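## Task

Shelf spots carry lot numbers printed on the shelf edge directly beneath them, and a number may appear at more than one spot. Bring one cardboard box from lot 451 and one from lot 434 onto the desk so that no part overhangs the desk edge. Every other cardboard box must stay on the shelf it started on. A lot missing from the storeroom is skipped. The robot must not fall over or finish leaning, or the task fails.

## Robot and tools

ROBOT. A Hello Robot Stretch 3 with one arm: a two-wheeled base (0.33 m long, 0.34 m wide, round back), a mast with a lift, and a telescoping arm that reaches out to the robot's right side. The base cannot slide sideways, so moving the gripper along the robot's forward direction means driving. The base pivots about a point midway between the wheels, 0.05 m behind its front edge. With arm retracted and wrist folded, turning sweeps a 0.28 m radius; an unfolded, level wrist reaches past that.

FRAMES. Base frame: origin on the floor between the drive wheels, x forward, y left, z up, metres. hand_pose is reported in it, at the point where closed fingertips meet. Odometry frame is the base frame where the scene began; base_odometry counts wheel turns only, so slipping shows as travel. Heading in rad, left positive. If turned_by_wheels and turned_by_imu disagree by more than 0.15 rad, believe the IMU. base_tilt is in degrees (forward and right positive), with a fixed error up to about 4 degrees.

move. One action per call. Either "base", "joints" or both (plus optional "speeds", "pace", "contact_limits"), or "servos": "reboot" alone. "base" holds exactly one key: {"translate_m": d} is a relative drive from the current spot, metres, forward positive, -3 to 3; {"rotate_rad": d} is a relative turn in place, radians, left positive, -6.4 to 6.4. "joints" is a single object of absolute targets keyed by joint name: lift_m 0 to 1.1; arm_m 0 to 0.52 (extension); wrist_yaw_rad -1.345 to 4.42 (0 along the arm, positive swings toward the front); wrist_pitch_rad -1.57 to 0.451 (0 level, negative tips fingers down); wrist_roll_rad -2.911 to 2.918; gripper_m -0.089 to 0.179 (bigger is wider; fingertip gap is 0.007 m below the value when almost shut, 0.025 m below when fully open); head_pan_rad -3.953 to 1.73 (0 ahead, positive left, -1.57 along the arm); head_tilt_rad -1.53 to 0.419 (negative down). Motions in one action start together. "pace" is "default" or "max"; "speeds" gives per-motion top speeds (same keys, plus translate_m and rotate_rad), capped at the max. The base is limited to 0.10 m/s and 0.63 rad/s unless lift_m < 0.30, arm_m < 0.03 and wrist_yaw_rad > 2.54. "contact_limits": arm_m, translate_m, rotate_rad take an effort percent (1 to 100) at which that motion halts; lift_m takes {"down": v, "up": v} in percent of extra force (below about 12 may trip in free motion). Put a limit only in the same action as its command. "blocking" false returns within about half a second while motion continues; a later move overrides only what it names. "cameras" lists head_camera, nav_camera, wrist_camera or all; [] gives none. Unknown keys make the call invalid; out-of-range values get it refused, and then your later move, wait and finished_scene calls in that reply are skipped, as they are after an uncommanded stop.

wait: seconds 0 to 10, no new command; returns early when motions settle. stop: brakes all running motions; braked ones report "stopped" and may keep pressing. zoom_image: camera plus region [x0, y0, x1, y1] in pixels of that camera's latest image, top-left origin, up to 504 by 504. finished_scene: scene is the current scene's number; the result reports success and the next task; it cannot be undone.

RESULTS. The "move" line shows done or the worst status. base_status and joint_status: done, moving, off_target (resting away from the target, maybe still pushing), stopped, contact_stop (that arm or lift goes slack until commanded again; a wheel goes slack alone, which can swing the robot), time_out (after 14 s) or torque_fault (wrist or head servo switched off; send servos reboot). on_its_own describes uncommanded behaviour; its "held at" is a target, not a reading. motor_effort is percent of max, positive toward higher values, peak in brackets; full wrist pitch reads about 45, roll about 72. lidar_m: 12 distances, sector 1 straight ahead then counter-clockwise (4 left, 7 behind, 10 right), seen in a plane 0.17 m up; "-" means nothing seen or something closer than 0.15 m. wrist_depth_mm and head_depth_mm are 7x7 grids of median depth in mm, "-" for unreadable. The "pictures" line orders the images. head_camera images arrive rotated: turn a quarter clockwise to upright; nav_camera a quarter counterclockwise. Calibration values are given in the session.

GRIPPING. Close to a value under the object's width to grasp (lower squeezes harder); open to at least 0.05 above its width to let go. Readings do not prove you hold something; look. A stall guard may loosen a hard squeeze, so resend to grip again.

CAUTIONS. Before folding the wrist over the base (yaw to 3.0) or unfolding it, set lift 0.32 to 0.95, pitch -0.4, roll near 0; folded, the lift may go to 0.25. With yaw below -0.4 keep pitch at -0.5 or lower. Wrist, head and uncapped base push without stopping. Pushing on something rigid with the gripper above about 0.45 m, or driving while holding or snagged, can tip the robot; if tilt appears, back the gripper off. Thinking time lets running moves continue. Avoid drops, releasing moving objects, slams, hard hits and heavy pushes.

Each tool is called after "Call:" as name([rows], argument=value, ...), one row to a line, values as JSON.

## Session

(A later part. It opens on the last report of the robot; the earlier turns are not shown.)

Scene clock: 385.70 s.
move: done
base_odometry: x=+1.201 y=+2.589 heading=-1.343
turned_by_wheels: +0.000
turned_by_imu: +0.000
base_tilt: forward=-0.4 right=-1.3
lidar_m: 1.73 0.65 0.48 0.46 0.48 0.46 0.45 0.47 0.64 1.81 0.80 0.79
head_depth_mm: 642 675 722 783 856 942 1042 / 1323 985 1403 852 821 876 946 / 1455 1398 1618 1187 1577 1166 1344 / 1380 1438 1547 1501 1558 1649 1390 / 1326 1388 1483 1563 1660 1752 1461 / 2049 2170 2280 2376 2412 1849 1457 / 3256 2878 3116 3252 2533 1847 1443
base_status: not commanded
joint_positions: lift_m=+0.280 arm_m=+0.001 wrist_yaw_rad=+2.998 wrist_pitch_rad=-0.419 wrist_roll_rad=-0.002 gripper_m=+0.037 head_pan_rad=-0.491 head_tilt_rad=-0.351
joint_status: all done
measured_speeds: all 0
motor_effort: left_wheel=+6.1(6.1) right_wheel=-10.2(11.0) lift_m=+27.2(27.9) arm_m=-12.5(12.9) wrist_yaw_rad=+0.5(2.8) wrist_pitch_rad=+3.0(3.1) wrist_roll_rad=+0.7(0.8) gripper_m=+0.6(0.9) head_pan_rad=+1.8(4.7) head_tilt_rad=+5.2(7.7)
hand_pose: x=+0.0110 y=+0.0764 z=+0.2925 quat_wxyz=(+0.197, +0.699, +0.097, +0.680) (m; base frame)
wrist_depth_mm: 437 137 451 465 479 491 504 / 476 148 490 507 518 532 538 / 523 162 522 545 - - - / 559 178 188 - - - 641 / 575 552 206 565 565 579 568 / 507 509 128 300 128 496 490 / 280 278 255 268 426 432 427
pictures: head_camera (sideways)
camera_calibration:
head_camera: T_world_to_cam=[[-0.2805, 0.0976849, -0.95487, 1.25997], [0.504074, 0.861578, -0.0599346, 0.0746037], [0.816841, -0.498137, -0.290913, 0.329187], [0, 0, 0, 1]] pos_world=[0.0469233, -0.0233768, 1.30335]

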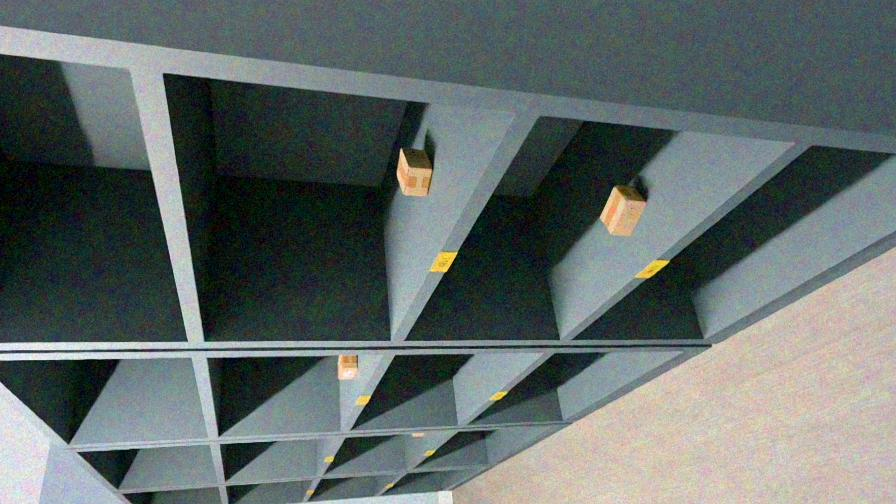

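Call:
zoom_image(camera="head_camera", region=[630, 250, 680, 285])

Call:
zoom_image(camera="head_camera", region=[330, 345, 400, 415])

Call:
zoom_image(camera="head_camera", region=[480, 380, 520, 410])

Call:
zoom_image(camera="head_camera", region=[300, 430, 450, 504])

Scaled by 10.080 from the camera's 896x504 image, which has a finer 1280x720 frame.

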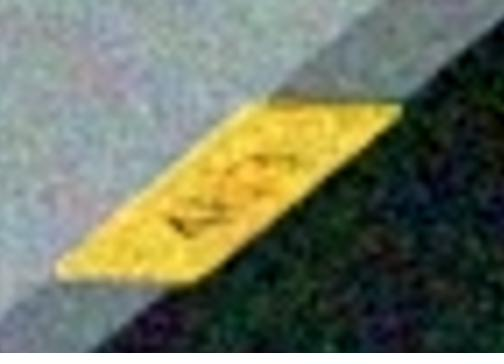

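Scaled by 7.200 from the camera's 896x504 image, which has a finer 1280x720 frame.

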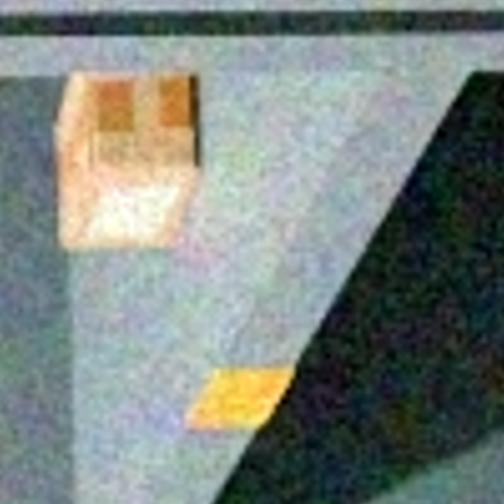

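Scaled by 12.600 from the camera's 896x504 image, which has a finer 1280x720 frame.

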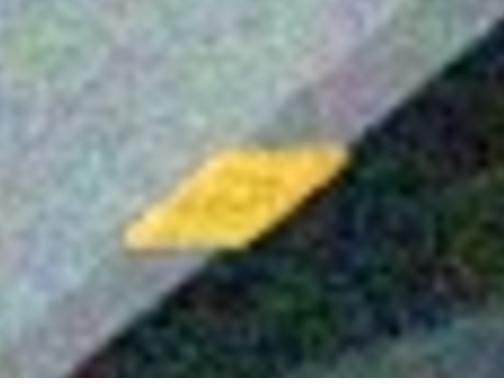

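Scaled by 3.360 from the camera's 896x504 image, which has a finer 1280x720 frame.

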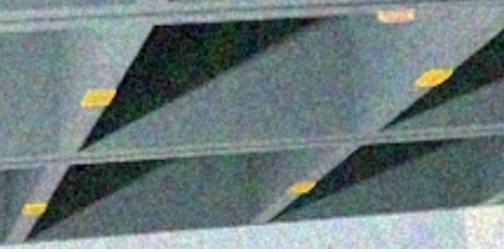

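Call:
move(base={"translate_m":1.2}, joints={"head_pan_rad":-0.75,"head_tilt_rad":-0.4}, pace="max", cameras=["head_camera"])

Call:
zoom_image(camera="head_camera", region=[300, 0, 804, 504])

Call:
move(joints={"head_pan_rad":-2.3,"head_tilt_rad":-0.4}, pace="max", cameras=["head_camera"])

Scene clock: 410.70 s.
move: done
base_odometry: x=+1.472 y=+1.420 heading=-1.343
turned_by_wheels: +0.000
turned_by_imu: +0.000
base_tilt: forward=-0.3 right=-1.2
lidar_m: 1.69 0.63 0.47 0.45 0.47 0.65 1.64 0.81 0.84 0.94 0.61 1.31
head_depth_mm: 517 537 565 595 618 669 778 / 663 1065 1132 873 682 732 771 / 1081 1169 1246 929 1335 1056 921 / 1217 1309 1379 989 1428 1053 1294 / 1215 1305 1382 1079 1429 1184 1321 / 1127 1194 1280 1339 1407 1528 1373 / 1067 1135 1221 1334 1552 1624 1388
base_status: done
joint_positions: lift_m=+0.280 arm_m=+0.001 wrist_yaw_rad=+2.998 wrist_pitch_rad=-0.419 wrist_roll_rad=-0.002 gripper_m=+0.037 head_pan_rad=-0.750 head_tilt_rad=-0.400
joint_status: all done
measured_speeds: all 0
motor_effort: left_wheel=+2.9(14.9) right_wheel=+0.9(12.0) lift_m=+29.5(30.2) arm_m=-12.1(12.6) wrist_yaw_rad=+1.5(2.9) wrist_pitch_rad=+3.1(3.2) wrist_roll_rad=+0.7(0.9) gripper_m=-0.1(1.2) head_pan_rad=+3.6(5.2) head_tilt_rad=-3.8(4.8)
hand_pose: x=+0.0110 y=+0.0764 z=+0.2925 quat_wxyz=(+0.197, +0.699, +0.097, +0.680) (m; base frame)
wrist_depth_mm: 429 137 442 457 471 474 495 / 463 148 482 495 506 521 533 / 505 162 513 534 542 - - / 543 179 188 - - - - / 579 558 206 548 563 577 576 / 512 505 129 297 129 499 488 / 278 279 257 269 422 430 431
pictures: head_camera (sideways)
camera_calibration:
head_camera: T_world_to_cam=[[-0.280806, 0.198312, -0.939053, 1.23924], [0.705366, 0.706144, -0.0618006, 0.0757613], [0.65085, -0.67973, -0.338172, 0.39171], [0, 0, 0, 1]] pos_world=[0.0396021, -0.0329982, 1.30086]

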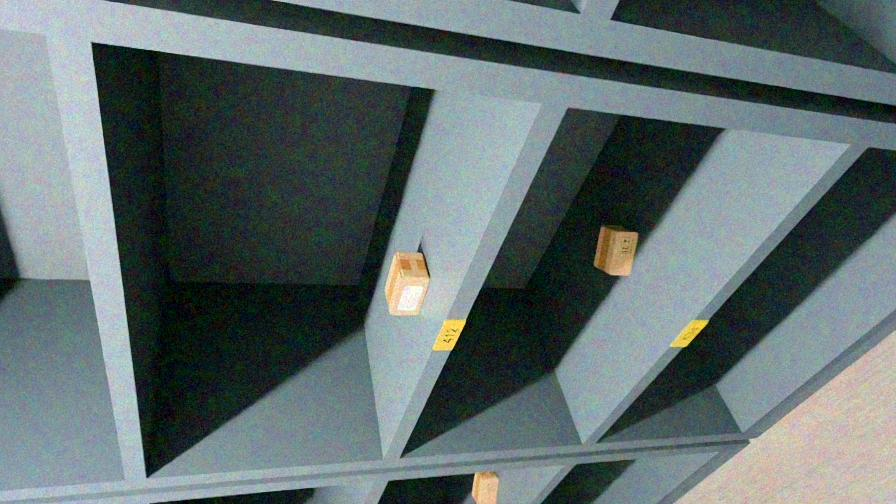

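Scaled by 1.000.

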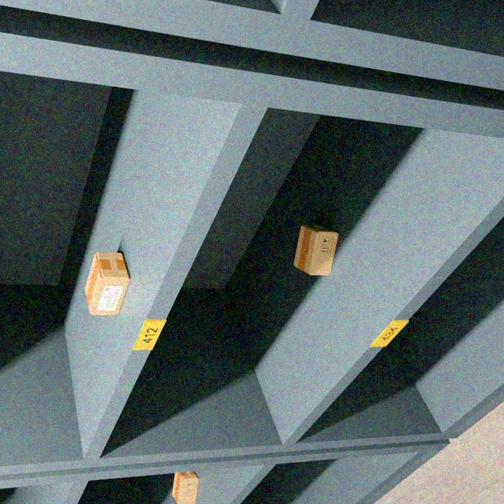

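Scene clock: 412.73 s.
move: done
base_odometry: x=+1.472 y=+1.420 heading=-1.343
turned_by_wheels: +0.000
turned_by_imu: +0.000
base_tilt: forward=-0.2 right=-1.3
lidar_m: 1.68 0.63 0.47 0.45 0.47 0.65 1.63 0.81 0.84 0.94 0.61 1.31
head_depth_mm: 1574 1633 1701 1792 1855 1810 1423 / 1711 1789 1862 1961 2071 1806 1420 / 683 739 1993 2155 2219 1787 1413 / 694 766 815 845 926 978 1095 / 705 869 925 913 1056 1047 1203 / 620 982 1046 900 1214 1043 849 / 550 943 999 888 675 1039 818
base_status: not commanded
joint_positions: lift_m=+0.280 arm_m=+0.001 wrist_yaw_rad=+2.998 wrist_pitch_rad=-0.419 wrist_roll_rad=-0.002 gripper_m=+0.037 head_pan_rad=-2.308 head_tilt_rad=-0.400
joint_status: all done
measured_speeds: translate_m=+0.000 rotate_rad=+0.000 lift_m=+0.000 arm_m=+0.000 wrist_yaw_rad=+0.000 wrist_pitch_rad=+0.000 wrist_roll_rad=+0.000 head_pan_rad=+0.024 head_tilt_rad=+0.000
motor_effort: left_wheel=+3.3(3.5) right_wheel=+0.6(1.6) lift_m=+30.1(30.7) arm_m=-10.9(12.1) wrist_yaw_rad=+1.6(2.7) wrist_pitch_rad=+3.0(3.1) wrist_roll_rad=+0.6(0.8) gripper_m=+0.4(0.9) head_pan_rad=+3.0(5.5) head_tilt_rad=-2.9(5.7)
hand_pose: x=+0.0110 y=+0.0764 z=+0.2925 quat_wxyz=(+0.197, +0.699, +0.097, +0.680) (m; base frame)
wrist_depth_mm: 432 137 441 458 465 480 487 / 464 148 478 498 508 517 535 / 506 162 508 528 545 - - / 545 179 188 - - - - / 574 556 206 549 559 581 570 / 505 506 129 299 129 494 494 / 281 279 258 270 422 432 431
pictures: head_camera (sideways)
camera_calibration:
head_camera: T_world_to_cam=[[0.19475, 0.28327, -0.939058, 1.23635], [0.714996, -0.696393, -0.0617879, 0.0756936], [-0.671456, -0.65939, -0.338159, 0.399757], [0, 0, 0, 1]] pos_world=[-0.0264791, -0.0339121, 1.30086]

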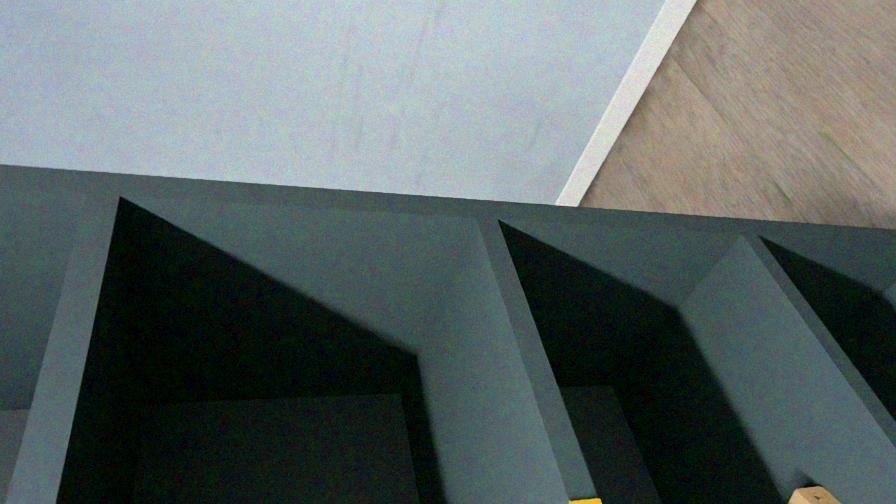

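Call:
move(joints={"head_pan_rad":-0.9,"head_tilt_rad":-0.5}, pace="max", cameras=["head_camera"])

Call:
zoom_image(camera="head_camera", region=[500, 200, 700, 400])

Scene clock: 422.23 s.
move: done
base_odometry: x=+1.472 y=+1.420 heading=-1.343
turned_by_wheels: +0.000
turned_by_imu: +0.000
base_tilt: forward=-0.4 right=-1.2
lidar_m: 1.68 0.63 0.47 0.45 0.47 0.65 1.64 0.81 0.84 0.93 0.61 1.31
head_depth_mm: 479 532 628 692 910 965 786 / 508 536 573 624 699 869 847 / 752 1056 1035 681 733 805 895 / 932 1156 1178 866 1236 979 1234 / 972 1261 1221 1458 1214 1363 1234 / 1015 1322 1189 1512 1217 1483 1285 / 1072 1213 1181 1394 1367 1501 1286
base_status: not commanded
joint_positions: lift_m=+0.280 arm_m=+0.001 wrist_yaw_rad=+2.998 wrist_pitch_rad=-0.419 wrist_roll_rad=-0.002 gripper_m=+0.037 head_pan_rad=-0.892 head_tilt_rad=-0.501
joint_status: all done
measured_speeds: translate_m=+0.000 rotate_rad=+0.000 lift_m=+0.000 arm_m=+0.000 wrist_yaw_rad=+0.000 wrist_pitch_rad=+0.000 wrist_roll_rad=+0.000 head_pan_rad=-0.024 head_tilt_rad=+0.000
motor_effort: left_wheel=+3.1(3.6) right_wheel=+0.9(1.4) lift_m=+31.3(31.6) arm_m=-10.4(11.7) wrist_yaw_rad=+1.8(2.8) wrist_pitch_rad=+3.0(3.1) wrist_roll_rad=+0.5(0.8) gripper_m=+0.5(1.1) head_pan_rad=-3.4(5.7) head_tilt_rad=-2.5(7.9)
hand_pose: x=+0.0110 y=+0.0764 z=+0.2925 quat_wxyz=(+0.197, +0.699, +0.097, +0.680) (m; base frame)
wrist_depth_mm: 427 137 443 455 465 479 491 / 462 148 481 497 512 526 530 / 510 162 513 534 537 - - / 537 179 188 - - - - / 570 555 206 542 560 580 570 / 506 499 128 299 129 501 492 / 279 279 257 269 422 434 428
pictures: head_camera (sideways)
camera_calibration:
head_camera: T_world_to_cam=[[-0.308204, 0.308316, -0.899973, 1.18839], [0.794214, 0.60415, -0.0650143, 0.0794085], [0.523674, -0.734809, -0.43107, 0.513439], [0, 0, 0, 1]] pos_world=[0.0343258, -0.0370953, 1.29601]

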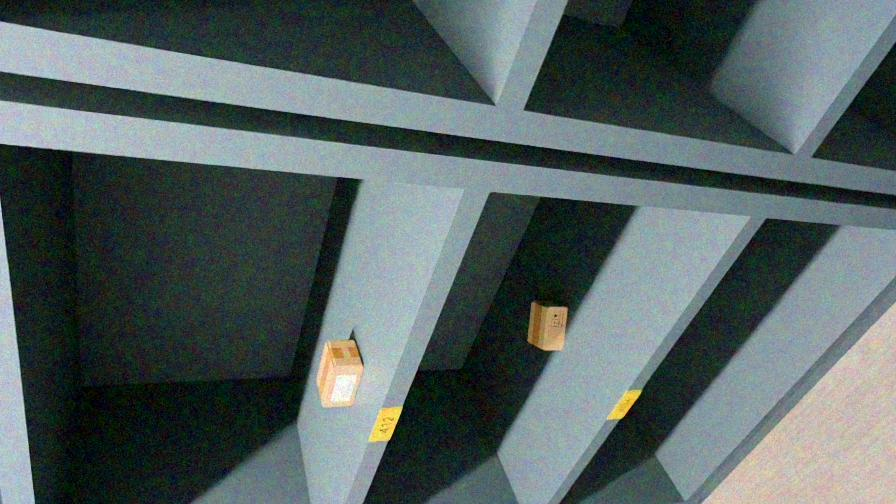

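Scaled by 2.520 from the camera's 896x504 image, which has a finer 1280x720 frame.

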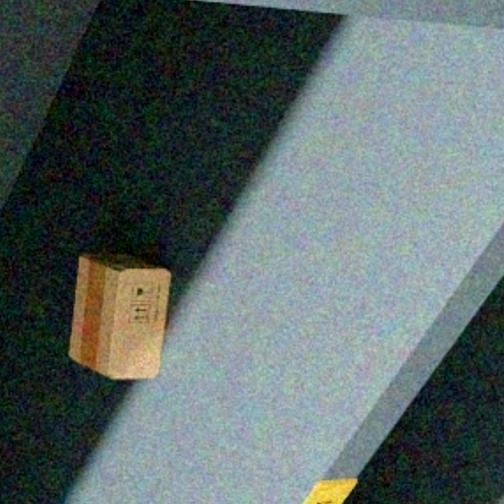

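Call:
zoom_image(camera="head_camera", region=[600, 380, 650, 425])

Scaled by 10.080 from the camera's 896x504 image, which has a finer 1280x720 frame.

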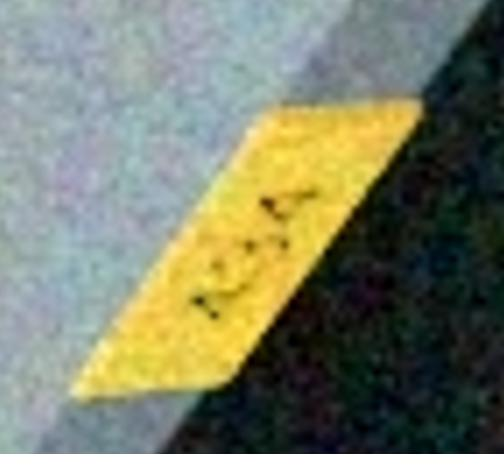

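Call:
move(base={"translate_m":0.655}, joints={"lift_m":0.61,"head_pan_rad":-1.57,"head_tilt_rad":-0.6}, pace="max", cameras=[])

Call:
move(joints={"wrist_yaw_rad":0.45,"gripper_m":0.179,"wrist_pitch_rad":-0.45}, pace="max", cameras=["wrist_camera","head_camera"])

Call:
zoom_image(camera="head_camera", region=[500, 100, 850, 450])

Scene clock: 456.20 s.
move: done
base_odometry: x=+1.620 y=+0.782 heading=-1.343
turned_by_wheels: +0.000
turned_by_imu: +0.000
base_tilt: forward=-0.4 right=-1.1
lidar_m: 1.65 0.62 0.46 0.44 0.46 0.64 1.82 1.35 0.64 1.01 0.78 0.82
head_depth_mm: 815 869 806 671 814 851 998 / 826 909 913 662 1063 906 1098 / 823 906 900 655 1096 898 1160 / 828 909 888 685 1087 896 1154 / 828 910 870 678 1081 890 1154 / 827 910 859 669 1074 909 1145 / 827 909 849 662 1065 906 1142
base_status: done
joint_positions: lift_m=+0.610 arm_m=+0.001 wrist_yaw_rad=+2.998 wrist_pitch_rad=-0.418 wrist_roll_rad=-0.002 gripper_m=+0.037 head_pan_rad=-1.570 head_tilt_rad=-0.600
joint_status: all done
measured_speeds: all 0
motor_effort: left_wheel=+3.5(12.1) right_wheel=+3.3(12.3) lift_m=+23.9(33.4) arm_m=-9.3(11.0) wrist_yaw_rad=+1.9(3.1) wrist_pitch_rad=+3.0(3.1) wrist_roll_rad=+0.6(0.9) gripper_m=+0.0(0.9) head_pan_rad=+3.3(5.9) head_tilt_rad=-4.5(6.6)
hand_pose: x=+0.0109 y=+0.0765 z=+0.6226 quat_wxyz=(+0.196, +0.699, +0.097, +0.680) (m; base frame)
wrist_depth_mm: 423 137 437 453 462 470 478 / 457 147 471 488 503 515 519 / 494 162 506 529 538 545 - / 538 183 189 - - - - / - - 203 150 152 - - / - - 129 - 126 - 831 / 748 - 264 781 756 765 760
pictures: none
No camera images: "cameras" was empty.

Scene clock: 458.17 s.
move: done
base_odometry: x=+1.620 y=+0.782 heading=-1.343
turned_by_wheels: +0.000
turned_by_imu: +0.000
base_tilt: forward=-0.4 right=-1.1
lidar_m: 1.65 0.62 0.46 0.44 0.46 0.64 1.82 1.36 0.64 1.01 0.78 0.82
head_depth_mm: 812 870 802 669 813 849 999 / 827 906 916 662 1068 906 1102 / 827 907 899 658 1096 899 1162 / 829 910 885 686 1090 896 1155 / 829 908 871 678 1081 889 1153 / 828 911 860 671 1067 911 1147 / 829 911 847 662 1067 911 1138
base_status: not commanded
joint_positions: lift_m=+0.610 arm_m=+0.001 wrist_yaw_rad=+0.453 wrist_pitch_rad=-0.461 wrist_roll_rad=-0.002 gripper_m=+0.179 head_pan_rad=-1.570 head_tilt_rad=-0.600
joint_status: all done
measured_speeds: all 0
motor_effort: left_wheel=+3.3(3.9) right_wheel=+3.9(4.6) lift_m=+23.2(24.4) arm_m=-9.8(10.2) wrist_yaw_rad=-3.5(8.0) wrist_pitch_rad=+1.7(3.7) wrist_roll_rad=+0.6(0.9) gripper_m=+0.1(83.2) head_pan_rad=+3.6(4.0) head_tilt_rad=-5.5(5.8)
hand_pose: x=+0.0743 y=-0.3422 z=+0.6131 quat_wxyz=(+0.708, +0.312, -0.633, -0.003) (m; base frame)
wrist_depth_mm: 799 510 - - - - - / - 560 519 507 507 497 494 / - - 478 432 408 410 405 / - - - - 386 350 327 / - 735 870 - - - 317 / 123 820 831 - - - - / 730 753 765 738 - - 105
pictures: head_camera (sideways), wrist_camera
camera_calibration:
head_camera: T_world_to_cam=[[-0.0467445, 0.520086, -0.852834, 1.12534], [0.997499, -0.0210087, -0.0674855, 0.0813531], [-0.0530152, -0.853856, -0.517803, 0.629753], [0, 0, 0, 1]] pos_world=[0.00484051, -0.0458484, 1.29131]
wrist_camera: T_world_to_cam=[[-0.882199, -0.4702, -0.0252193, -0.0733546], [-0.271942, 0.552483, -0.787915, 0.72486], [0.384411, -0.68824, -0.615267, 0.27926], [0, 0, 0, 1]] pos_world=[0.0250558, -0.242766, 0.741098]

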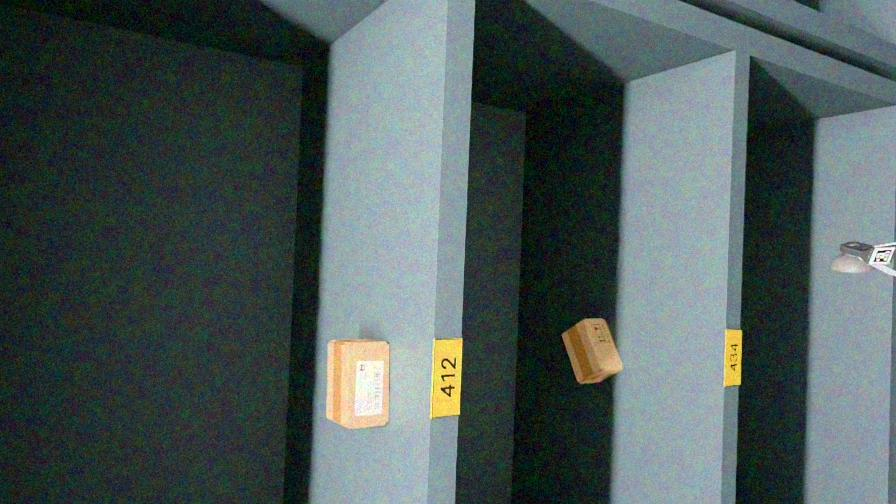

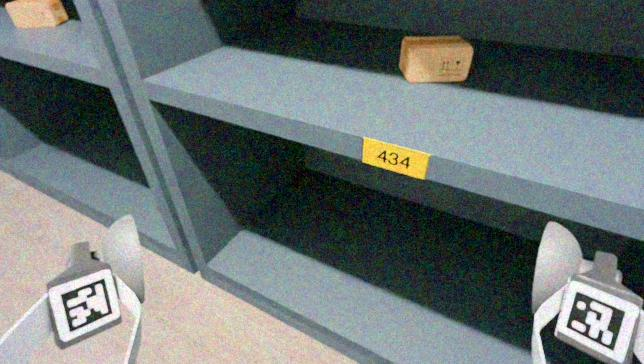

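Scaled by 1.440 from the camera's 896x504 image, which has a finer 1280x720 frame.

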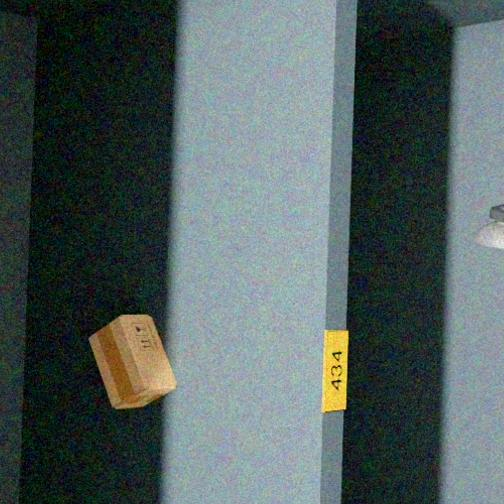

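Call:
move(joints={"lift_m":0.585,"arm_m":0.34}, contact_limits={"arm_m":32}, speeds={"arm_m":0.2}, cameras=["wrist_camera"])

Scene clock: 476.10 s.
move: done
base_odometry: x=+1.620 y=+0.782 heading=-1.343
turned_by_wheels: +0.000
turned_by_imu: +0.000
base_tilt: forward=-0.4 right=-1.1
lidar_m: 1.65 0.62 0.46 0.44 0.46 0.64 1.81 1.36 0.64 1.02 0.78 0.82
head_depth_mm: 815 872 803 670 814 848 1002 / 827 907 913 663 1063 907 964 / 825 910 900 655 1094 609 1109 / 826 906 887 685 1089 663 1159 / 826 909 873 677 1080 861 1149 / 827 909 862 670 1071 882 1146 / 829 913 846 661 1061 904 1142
base_status: not commanded
joint_positions: lift_m=+0.585 arm_m=+0.340 wrist_yaw_rad=+0.453 wrist_pitch_rad=-0.463 wrist_roll_rad=-0.002 gripper_m=+0.179 head_pan_rad=-1.570 head_tilt_rad=-0.600
joint_status: all done
measured_speeds: all 0
motor_effort: left_wheel=+3.5(3.9) right_wheel=+4.3(4.9) lift_m=+28.1(29.4) arm_m=+12.5(15.2) wrist_yaw_rad=-3.3(4.6) wrist_pitch_rad=+1.9(2.1) wrist_roll_rad=+0.7(1.0) gripper_m=+0.6(1.0) head_pan_rad=+3.1(3.8) head_tilt_rad=-5.4(6.0)
contact_limits: arm_m 32 (drawing in: default 31, maximum 55; extending or still: default 40, maximum 69)
hand_pose: x=+0.0741 y=-0.6815 z=+0.5877 quat_wxyz=(+0.708, +0.313, -0.633, -0.003) (m; base frame)
wrist_depth_mm: 422 487 - - - - - / 429 477 475 443 436 - - / 370 369 363 260 342 353 348 / 300 295 295 262 277 286 284 / 257 240 247 245 243 243 248 / - 141 212 211 210 204 208 / 180 183 191 186 185 184 105
pictures: wrist_camera
camera_calibration:
wrist_camera: T_world_to_cam=[[-0.882304, -0.470001, -0.0252823, -0.233412], [-0.27231, 0.553527, -0.787055, 0.892521], [0.383911, -0.687537, -0.616365, 0.0313734], [0, 0, 0, 1]] pos_world=[0.0250567, -0.582168, 0.715899]

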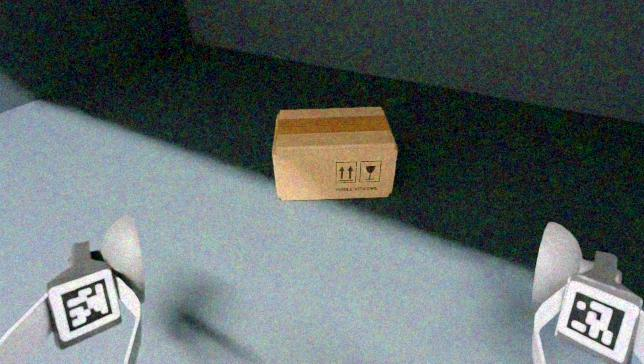

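Call:
move(base={"translate_m":0.053}, joints={"lift_m":0.572,"arm_m":0.45}, contact_limits={"arm_m":32}, speeds={"arm_m":0.1,"translate_m":0.05}, cameras=["wrist_camera"])

Scene clock: 487.07 s.
move: done
base_odometry: x=+1.632 y=+0.730 heading=-1.343
turned_by_wheels: +0.000
turned_by_imu: +0.000
base_tilt: forward=-0.3 right=-1.2
lidar_m: 1.66 0.62 0.46 0.44 0.46 0.63 1.81 1.41 0.67 1.02 0.74 0.81
head_depth_mm: 826 901 891 670 949 883 991 / 824 904 912 660 1104 906 1107 / 826 909 895 655 1023 629 1081 / 827 910 890 684 799 872 1159 / 828 907 871 677 1007 890 1154 / 830 910 860 671 1073 911 1151 / 829 907 847 662 1064 908 1140
base_status: done
joint_positions: lift_m=+0.572 arm_m=+0.450 wrist_yaw_rad=+0.453 wrist_pitch_rad=-0.463 wrist_roll_rad=-0.002 gripper_m=+0.179 head_pan_rad=-1.570 head_tilt_rad=-0.600
joint_status: all done
measured_speeds: all 0
motor_effort: left_wheel=+3.8(9.2) right_wheel=+8.6(10.3) lift_m=+24.8(28.8) arm_m=+13.4(14.8) wrist_yaw_rad=-2.6(4.4) wrist_pitch_rad=+1.9(2.1) wrist_roll_rad=+0.5(1.0) gripper_m=+0.8(1.0) head_pan_rad=+3.3(3.8) head_tilt_rad=-4.0(5.5)
contact_limits: arm_m 32 (drawing in: default 31, maximum 55; extending or still: default 40, maximum 69)
hand_pose: x=+0.0741 y=-0.7915 z=+0.5747 quat_wxyz=(+0.708, +0.313, -0.633, -0.003) (m; base frame)
wrist_depth_mm: 378 441 - - - - - / 394 435 414 391 - - - / 344 339 337 334 330 313 - / 276 274 272 270 267 265 263 / 238 222 171 159 169 223 223 / - 144 146 145 147 193 192 / 166 173 168 164 167 166 107
pictures: wrist_camera
camera_calibration:
wrist_camera: T_world_to_cam=[[-0.882304, -0.470001, -0.0252823, -0.285441], [-0.27231, 0.553527, -0.787055, 0.943177], [0.383911, -0.687537, -0.616365, -0.0522683], [0, 0, 0, 1]] pos_world=[0.0250567, -0.692168, 0.702899]

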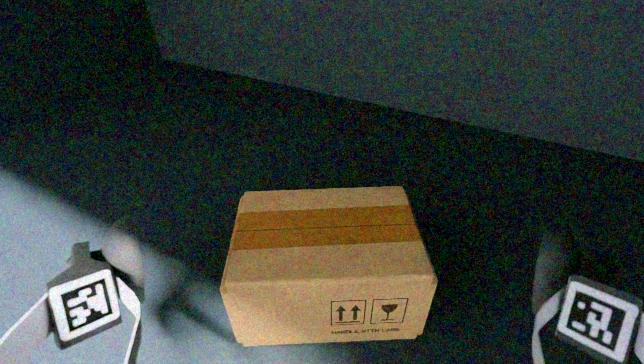

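Call:
move(joints={"arm_m":0.465}, contact_limits={"arm_m":32}, cameras=[])

Call:
move(joints={"gripper_m":0.04}, cameras=["wrist_camera"])

Call:
move(joints={"lift_m":0.64}, cameras=[])

Call:
move(joints={"arm_m":0.0}, speeds={"arm_m":0.25}, cameras=["wrist_camera"])

Scene clock: 496.13 s.
move: done
base_odometry: x=+1.632 y=+0.730 heading=-1.343
turned_by_wheels: +0.000
turned_by_imu: +0.000
base_tilt: forward=-0.3 right=-1.2
lidar_m: 1.66 0.62 0.46 0.44 0.46 0.64 1.81 1.40 0.66 1.01 0.75 0.81
head_depth_mm: 827 905 888 669 953 882 994 / 827 910 909 663 1105 907 1108 / 826 906 898 656 767 637 1089 / 828 911 885 686 819 872 1161 / 828 907 873 678 1008 893 1154 / 831 911 858 670 1073 912 1149 / 829 908 845 662 1062 906 1137
base_status: not commanded
joint_positions: lift_m=+0.572 arm_m=+0.465 wrist_yaw_rad=+0.453 wrist_pitch_rad=-0.463 wrist_roll_rad=-0.002 gripper_m=+0.179 head_pan_rad=-1.570 head_tilt_rad=-0.600
joint_status: all done
measured_speeds: all 0
motor_effort: left_wheel=+4.3(4.4) right_wheel=+8.6(8.6) lift_m=+31.2(31.2) arm_m=+13.1(14.9) wrist_yaw_rad=-3.9(3.9) wrist_pitch_rad=+2.0(2.1) wrist_roll_rad=+0.6(0.9) gripper_m=+0.4(1.1) head_pan_rad=+2.5(3.6) head_tilt_rad=-4.1(4.9)
contact_limits: arm_m 32 (drawing in: default 31, maximum 55; extending or still: default 40, maximum 69)
hand_pose: x=+0.0741 y=-0.8065 z=+0.5747 quat_wxyz=(+0.708, +0.313, -0.633, -0.003) (m; base frame)
wrist_depth_mm: 377 434 - - - - - / 390 432 416 - - - - / 341 340 338 334 317 299 - / 275 275 270 269 268 265 263 / 238 221 165 159 212 224 223 / 123 145 138 141 145 193 192 / 166 173 138 141 154 166 107
pictures: none
No camera images: "cameras" was empty.

Scene clock: 498.07 s.
move: done
base_odometry: x=+1.632 y=+0.730 heading=-1.343
turned_by_wheels: +0.000
turned_by_imu: +0.000
base_tilt: forward=-0.4 right=-1.1
lidar_m: 1.65 0.62 0.46 0.44 0.46 0.64 1.81 1.41 0.67 1.02 0.74 0.81
head_depth_mm: 826 904 890 668 954 881 996 / 826 905 911 663 1106 906 1109 / 826 906 898 655 767 637 1084 / 828 911 888 685 820 871 1158 / 828 911 871 679 1006 889 1148 / 830 910 860 669 1071 914 1149 / 831 911 849 662 1064 905 1134
base_status: not commanded
joint_positions: lift_m=+0.572 arm_m=+0.465 wrist_yaw_rad=+0.453 wrist_pitch_rad=-0.463 wrist_roll_rad=-0.002 gripper_m=+0.041 head_pan_rad=-1.570 head_tilt_rad=-0.600
joint_status: all done
measured_speeds: all 0
motor_effort: left_wheel=+4.3(4.6) right_wheel=+7.4(8.8) lift_m=+28.7(31.4) arm_m=+10.4(13.3) wrist_yaw_rad=-3.8(4.9) wrist_pitch_rad=+1.9(2.1) wrist_roll_rad=+0.5(0.9) gripper_m=-19.2(91.8) head_pan_rad=+3.2(3.8) head_tilt_rad=-4.1(5.0)
contact_limits: arm_m 32 (drawing in: default 31, maximum 55; extending or still: default 40, maximum 69)
hand_pose: x=+0.0741 y=-0.8065 z=+0.5747 quat_wxyz=(+0.708, +0.313, -0.633, -0.003) (m; base frame)
wrist_depth_mm: 377 436 - - - - - / 391 435 414 - - - - / 344 341 338 335 316 302 - / 276 275 274 270 268 267 264 / 232 230 155 159 154 225 222 / 200 199 133 141 137 188 194 / 180 166 140 143 147 163 170
pictures: wrist_camera
camera_calibration:
wrist_camera: T_world_to_cam=[[-0.882304, -0.470001, -0.0252823, -0.292491], [-0.27231, 0.553527, -0.787055, 0.95148], [0.383911, -0.687537, -0.616365, -0.0625814], [0, 0, 0, 1]] pos_world=[0.0250567, -0.707168, 0.702899]

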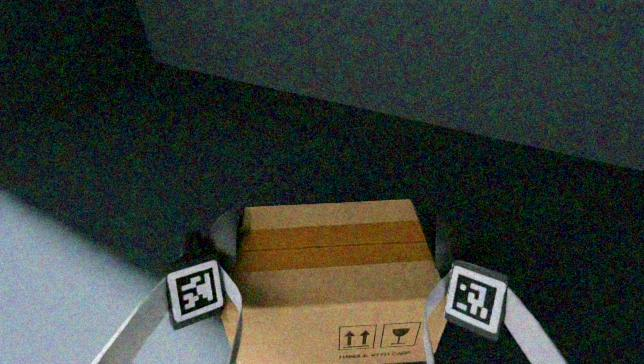

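Scene clock: 499.53 s.
move: done
base_odometry: x=+1.632 y=+0.730 heading=-1.343
turned_by_wheels: +0.000
turned_by_imu: +0.000
base_tilt: forward=-0.5 right=-1.2
lidar_m: 1.65 0.62 0.46 0.44 0.46 0.63 1.82 1.41 0.67 1.01 0.74 0.81
head_depth_mm: 827 903 891 671 950 884 995 / 825 905 914 661 1098 876 429 / 827 906 897 655 714 850 1135 / 827 907 885 685 747 897 1156 / 827 906 871 678 992 891 1153 / 827 909 862 670 1073 907 1147 / 829 909 847 664 1068 908 1143
base_status: not commanded
joint_positions: lift_m=+0.640 arm_m=+0.465 wrist_yaw_rad=+0.453 wrist_pitch_rad=-0.470 wrist_roll_rad=-0.002 gripper_m=+0.041 head_pan_rad=-1.570 head_tilt_rad=-0.600
joint_status: all done
measured_speeds: all 0
motor_effort: left_wheel=+3.7(4.5) right_wheel=+7.1(8.4) lift_m=+31.8(34.2) arm_m=+9.0(11.3) wrist_yaw_rad=-3.0(4.2) wrist_pitch_rad=+3.4(3.4) wrist_roll_rad=+0.6(0.8) gripper_m=-19.1(19.4) head_pan_rad=+2.6(3.8) head_tilt_rad=-4.1(5.1)
contact_limits: arm_m 32 (drawing in: default 31, maximum 55; extending or still: default 40, maximum 69)
hand_pose: x=+0.0737 y=-0.8056 z=+0.6412 quat_wxyz=(+0.708, +0.315, -0.632, -0.006) (m; base frame)
wrist_depth_mm: 378 436 - - - - - / 390 463 - - - - - / 408 465 445 421 - - - / 382 378 377 375 358 - - / 320 320 156 160 155 310 303 / 276 276 135 141 137 261 267 / 250 231 136 144 151 228 236
pictures: none
No camera images: "cameras" was empty.

Scene clock: 503.47 s.
move: done
base_odometry: x=+1.632 y=+0.730 heading=-1.343
turned_by_wheels: +0.000
turned_by_imu: +0.000
base_tilt: forward=-0.3 right=-1.2
lidar_m: 1.65 0.62 0.46 0.44 0.46 0.64 1.81 1.40 0.66 1.02 0.74 0.81
head_depth_mm: 827 901 889 670 953 887 999 / 826 909 914 662 1106 905 1140 / 827 909 899 656 1092 900 1160 / 828 911 887 685 1090 898 1157 / 830 908 872 678 1080 889 613 / 830 914 861 670 1070 910 1146 / 826 910 847 662 1066 907 1138
base_status: not commanded
joint_positions: lift_m=+0.640 arm_m=+0.001 wrist_yaw_rad=+0.453 wrist_pitch_rad=-0.471 wrist_roll_rad=-0.002 gripper_m=+0.041 head_pan_rad=-1.570 head_tilt_rad=-0.600
joint_status: all done
measured_speeds: all 0
motor_effort: left_wheel=+3.6(4.5) right_wheel=+7.3(8.1) lift_m=+25.1(31.8) arm_m=-12.8(14.6) wrist_yaw_rad=-3.7(4.3) wrist_pitch_rad=+3.5(3.5) wrist_roll_rad=+0.5(1.1) gripper_m=-18.8(19.3) head_pan_rad=+3.3(3.6) head_tilt_rad=-3.1(4.6)
hand_pose: x=+0.0736 y=-0.3411 z=+0.6410 quat_wxyz=(+0.708, +0.315, -0.632, -0.006) (m; base frame)
wrist_depth_mm: 809 495 - - - - - / - 530 - - - 529 521 / - - 511 467 459 454 452 / - - - - 404 373 368 / - - 156 160 154 350 332 / 902 927 135 141 137 - - / 818 777 136 144 146 - -
pictures: wrist_camera
camera_calibration:
wrist_camera: T_world_to_cam=[[-0.882476, -0.469662, -0.0255676, -0.0722587], [-0.274891, 0.559092, -0.782209, 0.744923], [0.381669, -0.683252, -0.622491, 0.304047], [0, 0, 0, 1]] pos_world=[0.0249613, -0.242677, 0.770105]

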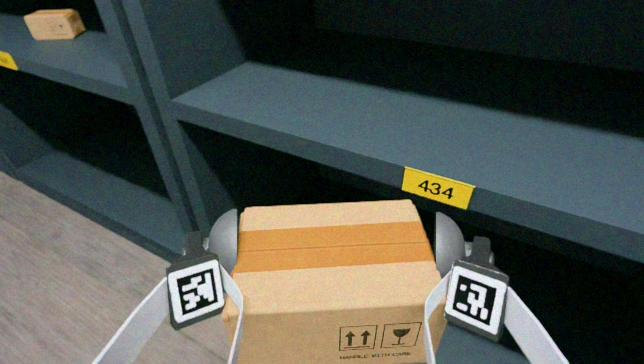

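Call:
move(base={"translate_m": -1.88}, joints={"wrist_yaw_rad": 1.57}, speeds={"wrist_yaw_rad": 0.6}, cameras=[])

Call:
wait(seconds=6, cameras=["wrist_camera"])

Scene clock: 564.23 s.
move: time_out
base_odometry: x=+1.317 y=+2.087 heading=-1.343
turned_by_wheels: +0.000
turned_by_imu: -0.001
base_tilt: forward=-0.3 right=-1.1
lidar_m: 1.71 0.64 0.47 0.46 0.48 0.65 0.96 1.00 1.37 0.55 1.04 1.08
head_depth_mm: 2673 2745 2649 2401 1885 1491 1253 / 2719 3018 3288 2502 1853 1481 1239 / 2708 3008 3237 2493 1854 1472 1232 / 2733 2987 3259 2475 1840 1481 1230 / 444 489 543 615 765 863 1098 / 807 883 857 636 1072 881 1144 / 815 899 850 661 1066 881 1138
base_status: translate_m time_out (by the wheels' count: -1.3932 of -1.8800)
joint_positions: lift_m=+0.640 arm_m=+0.001 wrist_yaw_rad=+1.567 wrist_pitch_rad=-0.471 wrist_roll_rad=-0.002 gripper_m=+0.041 head_pan_rad=-1.570 head_tilt_rad=-0.600
joint_status: all done
measured_speeds: all 0
motor_effort: left_wheel=-0.3(10.2) right_wheel=-1.7(14.8) lift_m=+30.2(32.1) arm_m=-10.3(13.2) wrist_yaw_rad=+2.1(5.6) wrist_pitch_rad=+3.4(3.5) wrist_roll_rad=+0.4(1.0) gripper_m=-18.7(19.5) head_pan_rad=+2.6(3.4) head_tilt_rad=-2.6(4.5)
hand_pose: x=+0.1961 y=-0.1465 z=+0.6410 quat_wxyz=(+0.604, +0.602, -0.370, +0.369) (m; base frame)
wrist_depth_mm: - - - - - - - / - - - - - - - / - - - - - - - / - - - - - - - / - - 155 160 159 - - / 792 - 134 141 137 - - / 724 772 135 144 147 741 -
pictures: none
No camera images: "cameras" was empty.

not run: a stop that you did not command came earlier in this reply.

Call:
move(base={"translate_m": -0.54}, cameras=[])

Call:
move(base={"rotate_rad": 1.595}, cameras=["nav_camera"])

Scene clock: 581.63 s.
move: done
base_odometry: x=+1.195 y=+2.613 heading=-1.343
turned_by_wheels: +0.000
turned_by_imu: +0.000
base_tilt: forward=-0.3 right=-1.2
lidar_m: 1.73 0.65 0.48 0.46 0.48 0.44 0.42 0.44 0.61 1.72 0.83 0.81
head_depth_mm: 1266 1229 1201 1172 1149 1125 1105 / 1903 1834 1781 1708 1666 1442 1238 / 2723 2933 3171 2378 1846 1472 1237 / 2699 3020 3241 2469 1860 1468 1234 / 2707 2997 3222 2430 1822 1462 1225 / 2728 2987 3185 2419 1809 1462 1218 / 2693 2872 3174 2406 1803 1443 1217
base_status: done
joint_positions: lift_m=+0.640 arm_m=+0.001 wrist_yaw_rad=+1.567 wrist_pitch_rad=-0.471 wrist_roll_rad=-0.002 gripper_m=+0.041 head_pan_rad=-1.570 head_tilt_rad=-0.600
joint_status: not commanded
measured_speeds: all 0
motor_effort: left_wheel=-2.8(10.3) right_wheel=-7.7(14.4) lift_m=+28.1(30.0) arm_m=-10.2(11.2) wrist_yaw_rad=+2.4(3.8) wrist_pitch_rad=+3.4(3.5) wrist_roll_rad=+0.8(0.9) gripper_m=-18.7(19.6) head_pan_rad=+2.4(3.0) head_tilt_rad=-1.6(3.0)
hand_pose: x=+0.1961 y=-0.1465 z=+0.6410 quat_wxyz=(+0.604, +0.602, -0.370, +0.369) (m; base frame)
wrist_depth_mm: - - - - - - - / - - - - - - 568 / - - - - - - - / - - - - - - - / - - 156 160 159 770 - / 812 - 134 141 137 124 - / 721 768 136 144 148 743 767
pictures: none
No camera images: "cameras" was empty.

Scene clock: 585.27 s.
move: done
base_odometry: x=+1.195 y=+2.613 heading=+0.252
turned_by_wheels: +1.595
turned_by_imu: +1.569
base_tilt: forward=-0.3 right=-1.2
lidar_m: 0.46 0.48 0.44 0.42 0.44 0.61 1.80 0.83 0.81 1.67 0.64 0.48
head_depth_mm: 1991 2091 1877 1647 1768 1453 1255 / 2818 2915 2468 2366 1847 1489 1239 / 3602 - 3707 2479 1862 1481 1237 / 3564 - 3687 2454 1834 1463 1228 / 3351 3578 3204 2416 1823 1467 1216 / 1820 1881 1956 2005 1751 1457 1222 / 1245 1274 1305 1340 1384 1376 1206
base_status: done
joint_positions: lift_m=+0.640 arm_m=+0.001 wrist_yaw_rad=+1.567 wrist_pitch_rad=-0.471 wrist_roll_rad=-0.002 gripper_m=+0.041 head_pan_rad=-1.570 head_tilt_rad=-0.600
joint_status: not commanded
measured_speeds: all 0
motor_effort: left_wheel=-9.3(12.6) right_wheel=+8.8(12.8) lift_m=+27.8(29.4) arm_m=-13.7(13.7) wrist_yaw_rad=+2.6(3.7) wrist_pitch_rad=+3.3(3.5) wrist_roll_rad=+0.7(0.9) gripper_m=-18.5(19.4) head_pan_rad=+2.6(2.8) head_tilt_rad=-0.9(2.2)
hand_pose: x=+0.1961 y=-0.1465 z=+0.6410 quat_wxyz=(+0.604, +0.602, -0.370, +0.369) (m; base frame)
wrist_depth_mm: 370 363 359 352 347 345 339 / 405 400 392 385 382 375 369 / 452 447 437 426 419 411 407 / 510 500 488 480 466 459 453 / - 542 156 160 154 514 511 / 668 - 135 142 137 - - / 673 757 136 144 146 - -
pictures: nav_camera (sideways)
camera_calibration:
nav_camera: T_world_to_cam=[[0.0175176, -0.54265, 0.839777, -1.04974], [-0.999788, -0.0185747, 0.00885269, 0.0448003], [0.0107947, -0.839754, -0.54286, 0.659666], [0, 0, 0, 1]] pos_world=[0.0560587, -0.0148498, 1.23925]

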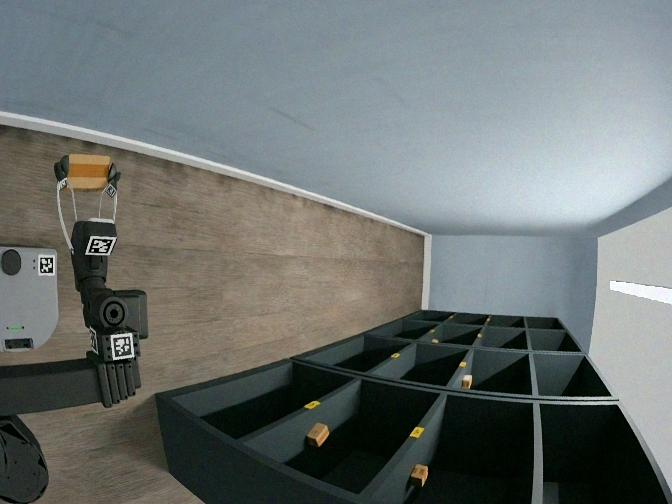

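Call:
move(base={"translate_m": -1.3}, cameras=[])

Call:
move(base={"translate_m": -0.78}, cameras=[])

Call:
move(base={"rotate_rad": -1.605}, cameras=[])

Call:
move(base={"translate_m": 0.8}, cameras=["head_camera","nav_camera"])

Scene clock: 607.73 s.
move: done
base_odometry: x=-0.064 y=+2.289 heading=+0.252
turned_by_wheels: +0.000
turned_by_imu: -0.001
base_tilt: forward=-0.3 right=-1.2
lidar_m: 1.62 0.62 0.46 0.45 0.47 0.65 1.90 1.82 2.70 1.04 0.64 0.83
head_depth_mm: 3467 3793 3880 2515 1873 1504 1242 / 3372 3718 3791 2503 1865 1490 1240 / 3529 3854 3756 2462 1847 1481 1234 / 3495 3782 3695 2457 1845 1473 1223 / 2089 2233 2387 2211 1825 1457 1225 / 1127 1167 1219 1271 1316 1356 1185 / 775 791 812 833 861 889 1018
base_status: done
joint_positions: lift_m=+0.640 arm_m=+0.001 wrist_yaw_rad=+1.567 wrist_pitch_rad=-0.471 wrist_roll_rad=-0.002 gripper_m=+0.041 head_pan_rad=-1.570 head_tilt_rad=-0.600
joint_status: not commanded
measured_speeds: all 0
motor_effort: left_wheel=-5.2(13.1) right_wheel=-5.5(11.4) lift_m=+25.6(28.1) arm_m=-8.7(12.7) wrist_yaw_rad=+0.9(3.6) wrist_pitch_rad=+3.3(3.5) wrist_roll_rad=+0.4(1.0) gripper_m=-19.1(19.5) head_pan_rad=+2.1(3.0) head_tilt_rad=+0.2(1.9)
hand_pose: x=+0.1961 y=-0.1465 z=+0.6410 quat_wxyz=(+0.604, +0.602, -0.370, +0.369) (m; base frame)
wrist_depth_mm: - - - - - - - / - - - - - - - / - - - - - - - / - - - - - - - / - 981 155 160 159 - - / - 835 134 142 137 - - / 712 777 136 144 147 735 -
pictures: none
No camera images: "cameras" was empty.

Scene clock: 616.67 s.
move: done
base_odometry: x=-0.819 y=+2.095 heading=+0.252
turned_by_wheels: +0.000
turned_by_imu: +0.000
base_tilt: forward=-0.2 right=-1.3
lidar_m: 1.68 0.65 0.48 0.46 0.48 0.67 1.22 1.27 1.22 3.79 1.47 1.20
head_depth_mm: 3431 3560 1753 1904 1869 1467 1243 / 3457 3809 3073 2424 1856 1492 1245 / 3509 3746 3729 2465 1835 1479 1233 / 3456 3853 3668 2462 1829 1467 1233 / 3519 3780 3582 2453 1813 1456 1222 / 3540 3702 3559 2421 1817 1456 1213 / 2849 2915 2953 2349 1787 1443 1216
base_status: done
joint_positions: lift_m=+0.640 arm_m=+0.001 wrist_yaw_rad=+1.567 wrist_pitch_rad=-0.471 wrist_roll_rad=-0.002 gripper_m=+0.041 head_pan_rad=-1.570 head_tilt_rad=-0.600
joint_status: not commanded
measured_speeds: all 0
motor_effort: left_wheel=-7.4(12.8) right_wheel=-3.6(11.8) lift_m=+24.0(26.0) arm_m=-6.4(9.1) wrist_yaw_rad=+1.0(4.0) wrist_pitch_rad=+3.4(3.5) wrist_roll_rad=+0.3(0.9) gripper_m=-18.8(19.7) head_pan_rad=+1.9(2.5) head_tilt_rad=+0.8(1.4)
hand_pose: x=+0.1961 y=-0.1465 z=+0.6410 quat_wxyz=(+0.604, +0.602, -0.370, +0.369) (m; base frame)
wrist_depth_mm: - - - - - - - / - - - - - - - / - - - - - - - / - - - - - - - / - - 155 160 159 - - / 795 858 134 142 137 876 877 / 709 768 136 144 147 741 768
pictures: none
No camera images: "cameras" was empty.

Scene clock: 620.33 s.
move: done
base_odometry: x=-0.819 y=+2.095 heading=-1.353
turned_by_wheels: -1.605
turned_by_imu: -1.580
base_tilt: forward=-0.3 right=-1.2
lidar_m: 3.78 1.51 1.20 1.82 0.66 0.48 0.46 0.48 0.66 1.22 1.27 1.22
head_depth_mm: 1004 1106 1197 1248 1222 1199 1165 / 1003 1102 1221 1374 1545 1472 1231 / 1003 1100 1218 1371 1573 1487 1236 / 1003 1098 1220 1367 1578 1475 1232 / 1000 1104 1215 1381 1570 1457 1224 / 1003 1095 1223 1375 1570 1447 1213 / 1000 1099 1214 1371 1571 1440 1206
base_status: done
joint_positions: lift_m=+0.640 arm_m=+0.001 wrist_yaw_rad=+1.567 wrist_pitch_rad=-0.471 wrist_roll_rad=-0.002 gripper_m=+0.041 head_pan_rad=-1.570 head_tilt_rad=-0.600
joint_status: not commanded
measured_speeds: all 0
motor_effort: left_wheel=+7.5(11.5) right_wheel=-9.6(13.7) lift_m=+26.0(27.3) arm_m=-13.3(13.3) wrist_yaw_rad=+2.2(3.3) wrist_pitch_rad=+3.4(3.5) wrist_roll_rad=+0.7(0.9) gripper_m=-18.8(19.2) head_pan_rad=+1.7(2.5) head_tilt_rad=+0.6(1.4)
hand_pose: x=+0.1961 y=-0.1465 z=+0.6410 quat_wxyz=(+0.604, +0.602, -0.370, +0.369) (m; base frame)
wrist_depth_mm: - - - - - - - / - - - - - - - / - - - - - - - / - - - - - - - / - - 155 160 159 - - / 898 910 134 141 137 861 875 / 804 772 136 144 147 743 764
pictures: none
No camera images: "cameras" was empty.

Scene clock: 629.47 s.
move: done
base_odometry: x=-0.646 y=+1.314 heading=-1.353
turned_by_wheels: +0.000
turned_by_imu: +0.000
base_tilt: forward=-0.4 right=-1.3
lidar_m: 2.99 1.51 1.10 1.06 1.78 1.30 1.26 1.31 1.26 0.78 0.97 1.11
head_depth_mm: 999 1103 1224 1381 1574 1498 1252 / 1002 1103 1225 1372 1571 1497 1241 / 1003 1102 1222 1367 1574 1485 1234 / 999 1100 1226 1373 1570 1479 1233 / 1001 1104 1224 1089 819 691 1220 / 997 1101 1221 1084 811 669 1210 / 995 1105 1215 1074 807 666 1209
base_status: done
joint_positions: lift_m=+0.640 arm_m=+0.001 wrist_yaw_rad=+1.567 wrist_pitch_rad=-0.471 wrist_roll_rad=-0.002 gripper_m=+0.041 head_pan_rad=-1.570 head_tilt_rad=-0.600
joint_status: not commanded
measured_speeds: all 0
motor_effort: left_wheel=+3.7(13.0) right_wheel=+5.9(10.4) lift_m=+31.3(32.2) arm_m=-7.3(13.1) wrist_yaw_rad=+1.8(3.1) wrist_pitch_rad=+3.3(3.5) wrist_roll_rad=+0.7(0.9) gripper_m=-19.1(19.5) head_pan_rad=+1.7(2.3) head_tilt_rad=+1.5(2.9)
hand_pose: x=+0.1961 y=-0.1465 z=+0.6410 quat_wxyz=(+0.604, +0.602, -0.370, +0.369) (m; base frame)
wrist_depth_mm: - - - - - - - / - - - - - - - / - - - - - - - / - - - - - - - / - - 156 160 159 - - / 896 904 134 142 137 862 873 / 810 771 136 144 147 734 772
pictures: head_camera (sideways), nav_camera (sideways)
camera_calibration:
head_camera: T_world_to_cam=[[-0.0467445, 0.520086, -0.852834, 1.12534], [0.997499, -0.0210087, -0.0674855, 0.0813531], [-0.0530152, -0.853856, -0.517803, 0.629753], [0, 0, 0, 1]] pos_world=[0.00484051, -0.0458484, 1.29131]
nav_camera: T_world_to_cam=[[0.0175176, -0.54265, 0.839777, -1.04974], [-0.999788, -0.0185747, 0.00885269, 0.0448003], [0.0107947, -0.839754, -0.54286, 0.659666], [0, 0, 0, 1]] pos_world=[0.0560587, -0.0148498, 1.23925]

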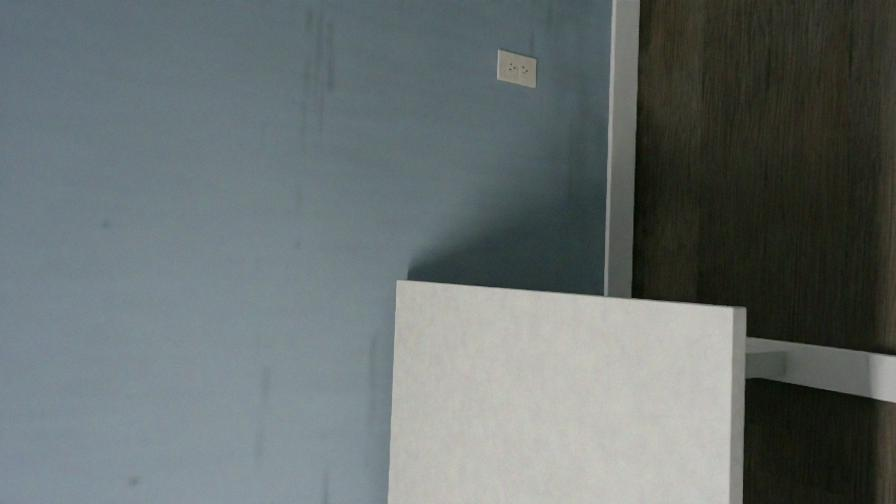

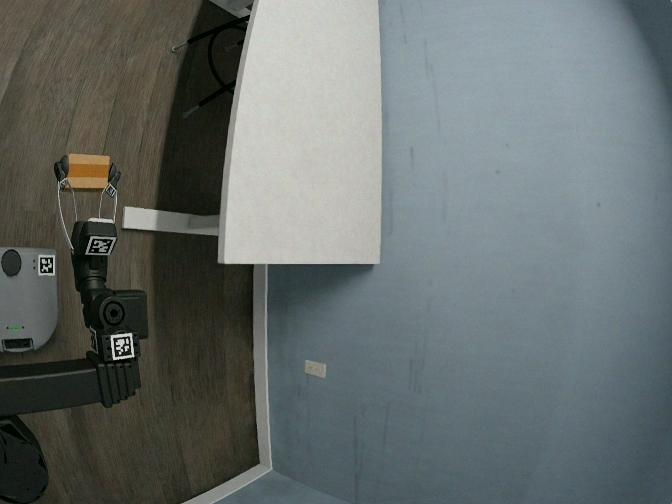

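Call:
move(base={"translate_m": 0.75}, joints={"lift_m": 0.85}, cameras=[])

Call:
move(joints={"wrist_yaw_rad": 0.453}, speeds={"wrist_yaw_rad": 0.7}, cameras=[])

Call:
move(joints={"arm_m": 0.38}, cameras=["head_camera"])

Scene clock: 648.83 s.
move: done
base_odometry: x=-0.484 y=+0.582 heading=-1.353
turned_by_wheels: +0.000
turned_by_imu: +0.000
base_tilt: forward=-0.2 right=-1.2
lidar_m: 2.27 1.50 1.11 1.06 1.10 2.07 2.00 1.74 0.94 0.70 0.60 1.70
head_depth_mm: 1001 1106 1226 1134 842 690 1313 / 997 1097 1222 1126 835 684 - / 1001 1098 1223 1110 830 682 296 / 1005 1098 1220 1099 821 678 1171 / 1001 1099 1220 1091 818 674 1221 / 1001 1100 1222 1079 811 670 1187 / 1004 1101 1226 1069 805 664 1209
base_status: done
joint_positions: lift_m=+0.850 arm_m=+0.001 wrist_yaw_rad=+1.567 wrist_pitch_rad=-0.471 wrist_roll_rad=-0.002 gripper_m=+0.041 head_pan_rad=-1.570 head_tilt_rad=-0.600
joint_status: all done
measured_speeds: all 0
motor_effort: left_wheel=+4.1(11.5) right_wheel=+5.8(11.9) lift_m=+24.8(34.8) arm_m=-1.0(6.6) wrist_yaw_rad=+2.0(3.4) wrist_pitch_rad=+3.4(3.5) wrist_roll_rad=+0.6(0.9) gripper_m=-18.8(19.5) head_pan_rad=+0.5(2.0) head_tilt_rad=+2.2(3.4)
hand_pose: x=+0.1960 y=-0.1465 z=+0.8510 quat_wxyz=(+0.604, +0.602, -0.370, +0.369) (m; base frame)
wrist_depth_mm: - - - - - - - / - - - - - - - / - - - - - - - / - - - - - - - / - - 155 160 159 - - / - - 134 142 137 - - / - 974 135 145 147 955 965
pictures: none
No camera images: "cameras" was empty.

Scene clock: 651.00 s.
move: done
base_odometry: x=-0.484 y=+0.582 heading=-1.353
turned_by_wheels: +0.000
turned_by_imu: +0.000
base_tilt: forward=-0.4 right=-1.1
lidar_m: 2.28 1.51 1.10 1.06 1.10 2.07 2.00 1.74 0.95 0.70 0.60 1.71
head_depth_mm: 1004 1102 1231 1130 841 690 1303 / 1002 1097 1223 1120 833 686 - / 1001 1102 1224 1109 830 678 1293 / 1000 1097 1219 1100 822 675 326 / 1000 1099 1219 1092 816 495 299 / 1000 1101 1225 1077 812 648 442 / 998 1098 1216 1068 808 665 1188
base_status: not commanded
joint_positions: lift_m=+0.850 arm_m=+0.001 wrist_yaw_rad=+0.456 wrist_pitch_rad=-0.471 wrist_roll_rad=-0.002 gripper_m=+0.041 head_pan_rad=-1.570 head_tilt_rad=-0.600
joint_status: all done
measured_speeds: all 0
motor_effort: left_wheel=+4.0(4.4) right_wheel=+5.6(6.9) lift_m=+25.0(25.5) arm_m=-0.2(1.9) wrist_yaw_rad=-2.2(6.4) wrist_pitch_rad=+3.3(3.5) wrist_roll_rad=+0.8(0.9) gripper_m=-18.9(19.4) head_pan_rad=+1.1(1.9) head_tilt_rad=+2.4(2.7)
hand_pose: x=+0.0742 y=-0.3408 z=+0.8510 quat_wxyz=(+0.708, +0.316, -0.631, -0.005) (m; base frame)
wrist_depth_mm: - - - - - - - / - - 579 - - - - / - - - - - - - / - - - - - - - / - - 156 160 155 - - / - - 134 141 137 - - / - 993 136 144 147 125 -
pictures: none
No camera images: "cameras" was empty.

Scene clock: 655.00 s.
move: done
base_odometry: x=-0.484 y=+0.582 heading=-1.353
turned_by_wheels: +0.000
turned_by_imu: +0.000
base_tilt: forward=-0.3 right=-1.1
lidar_m: 2.28 1.51 1.10 1.06 1.10 2.07 2.00 1.74 0.94 0.70 0.61 1.71
head_depth_mm: 1003 1100 1225 1134 348 288 - / 998 1099 1222 473 346 664 1238 / 1003 1101 1200 527 829 681 1232 / 1004 1100 1220 549 794 677 1198 / 1002 1097 1217 796 816 671 1219 / 1002 1102 1220 1081 811 670 1183 / 999 1095 1217 1064 805 666 1214
base_status: not commanded
joint_positions: lift_m=+0.850 arm_m=+0.380 wrist_yaw_rad=+0.456 wrist_pitch_rad=-0.471 wrist_roll_rad=-0.002 gripper_m=+0.041 head_pan_rad=-1.570 head_tilt_rad=-0.600
joint_status: all done
measured_speeds: all 0
motor_effort: left_wheel=+3.8(4.4) right_wheel=+5.4(6.5) lift_m=+25.4(26.1) arm_m=+13.4(15.0) wrist_yaw_rad=-2.4(4.8) wrist_pitch_rad=+3.3(3.5) wrist_roll_rad=+0.6(0.9) gripper_m=-18.8(19.5) head_pan_rad=+0.9(1.8) head_tilt_rad=+2.2(3.3)
hand_pose: x=+0.0742 y=-0.7202 z=+0.8510 quat_wxyz=(+0.708, +0.316, -0.631, -0.005) (m; base frame)
wrist_depth_mm: - - - - - - - / - - - - - - - / - - - - - - - / 335 - - - - - - / 327 - 156 160 154 - - / - - 134 142 137 - - / - - 132 144 146 - -
pictures: head_camera (sideways)
camera_calibration:
head_camera: T_world_to_cam=[[-0.0467445, 0.520086, -0.852834, 1.12534], [0.997499, -0.0210087, -0.0674855, 0.0813531], [-0.0530152, -0.853856, -0.517803, 0.629753], [0, 0, 0, 1]] pos_world=[0.00484051, -0.0458484, 1.29131]

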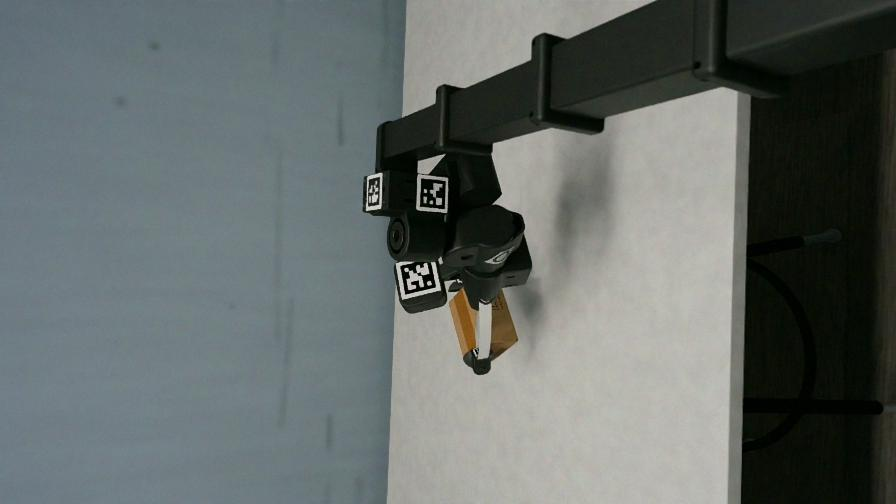

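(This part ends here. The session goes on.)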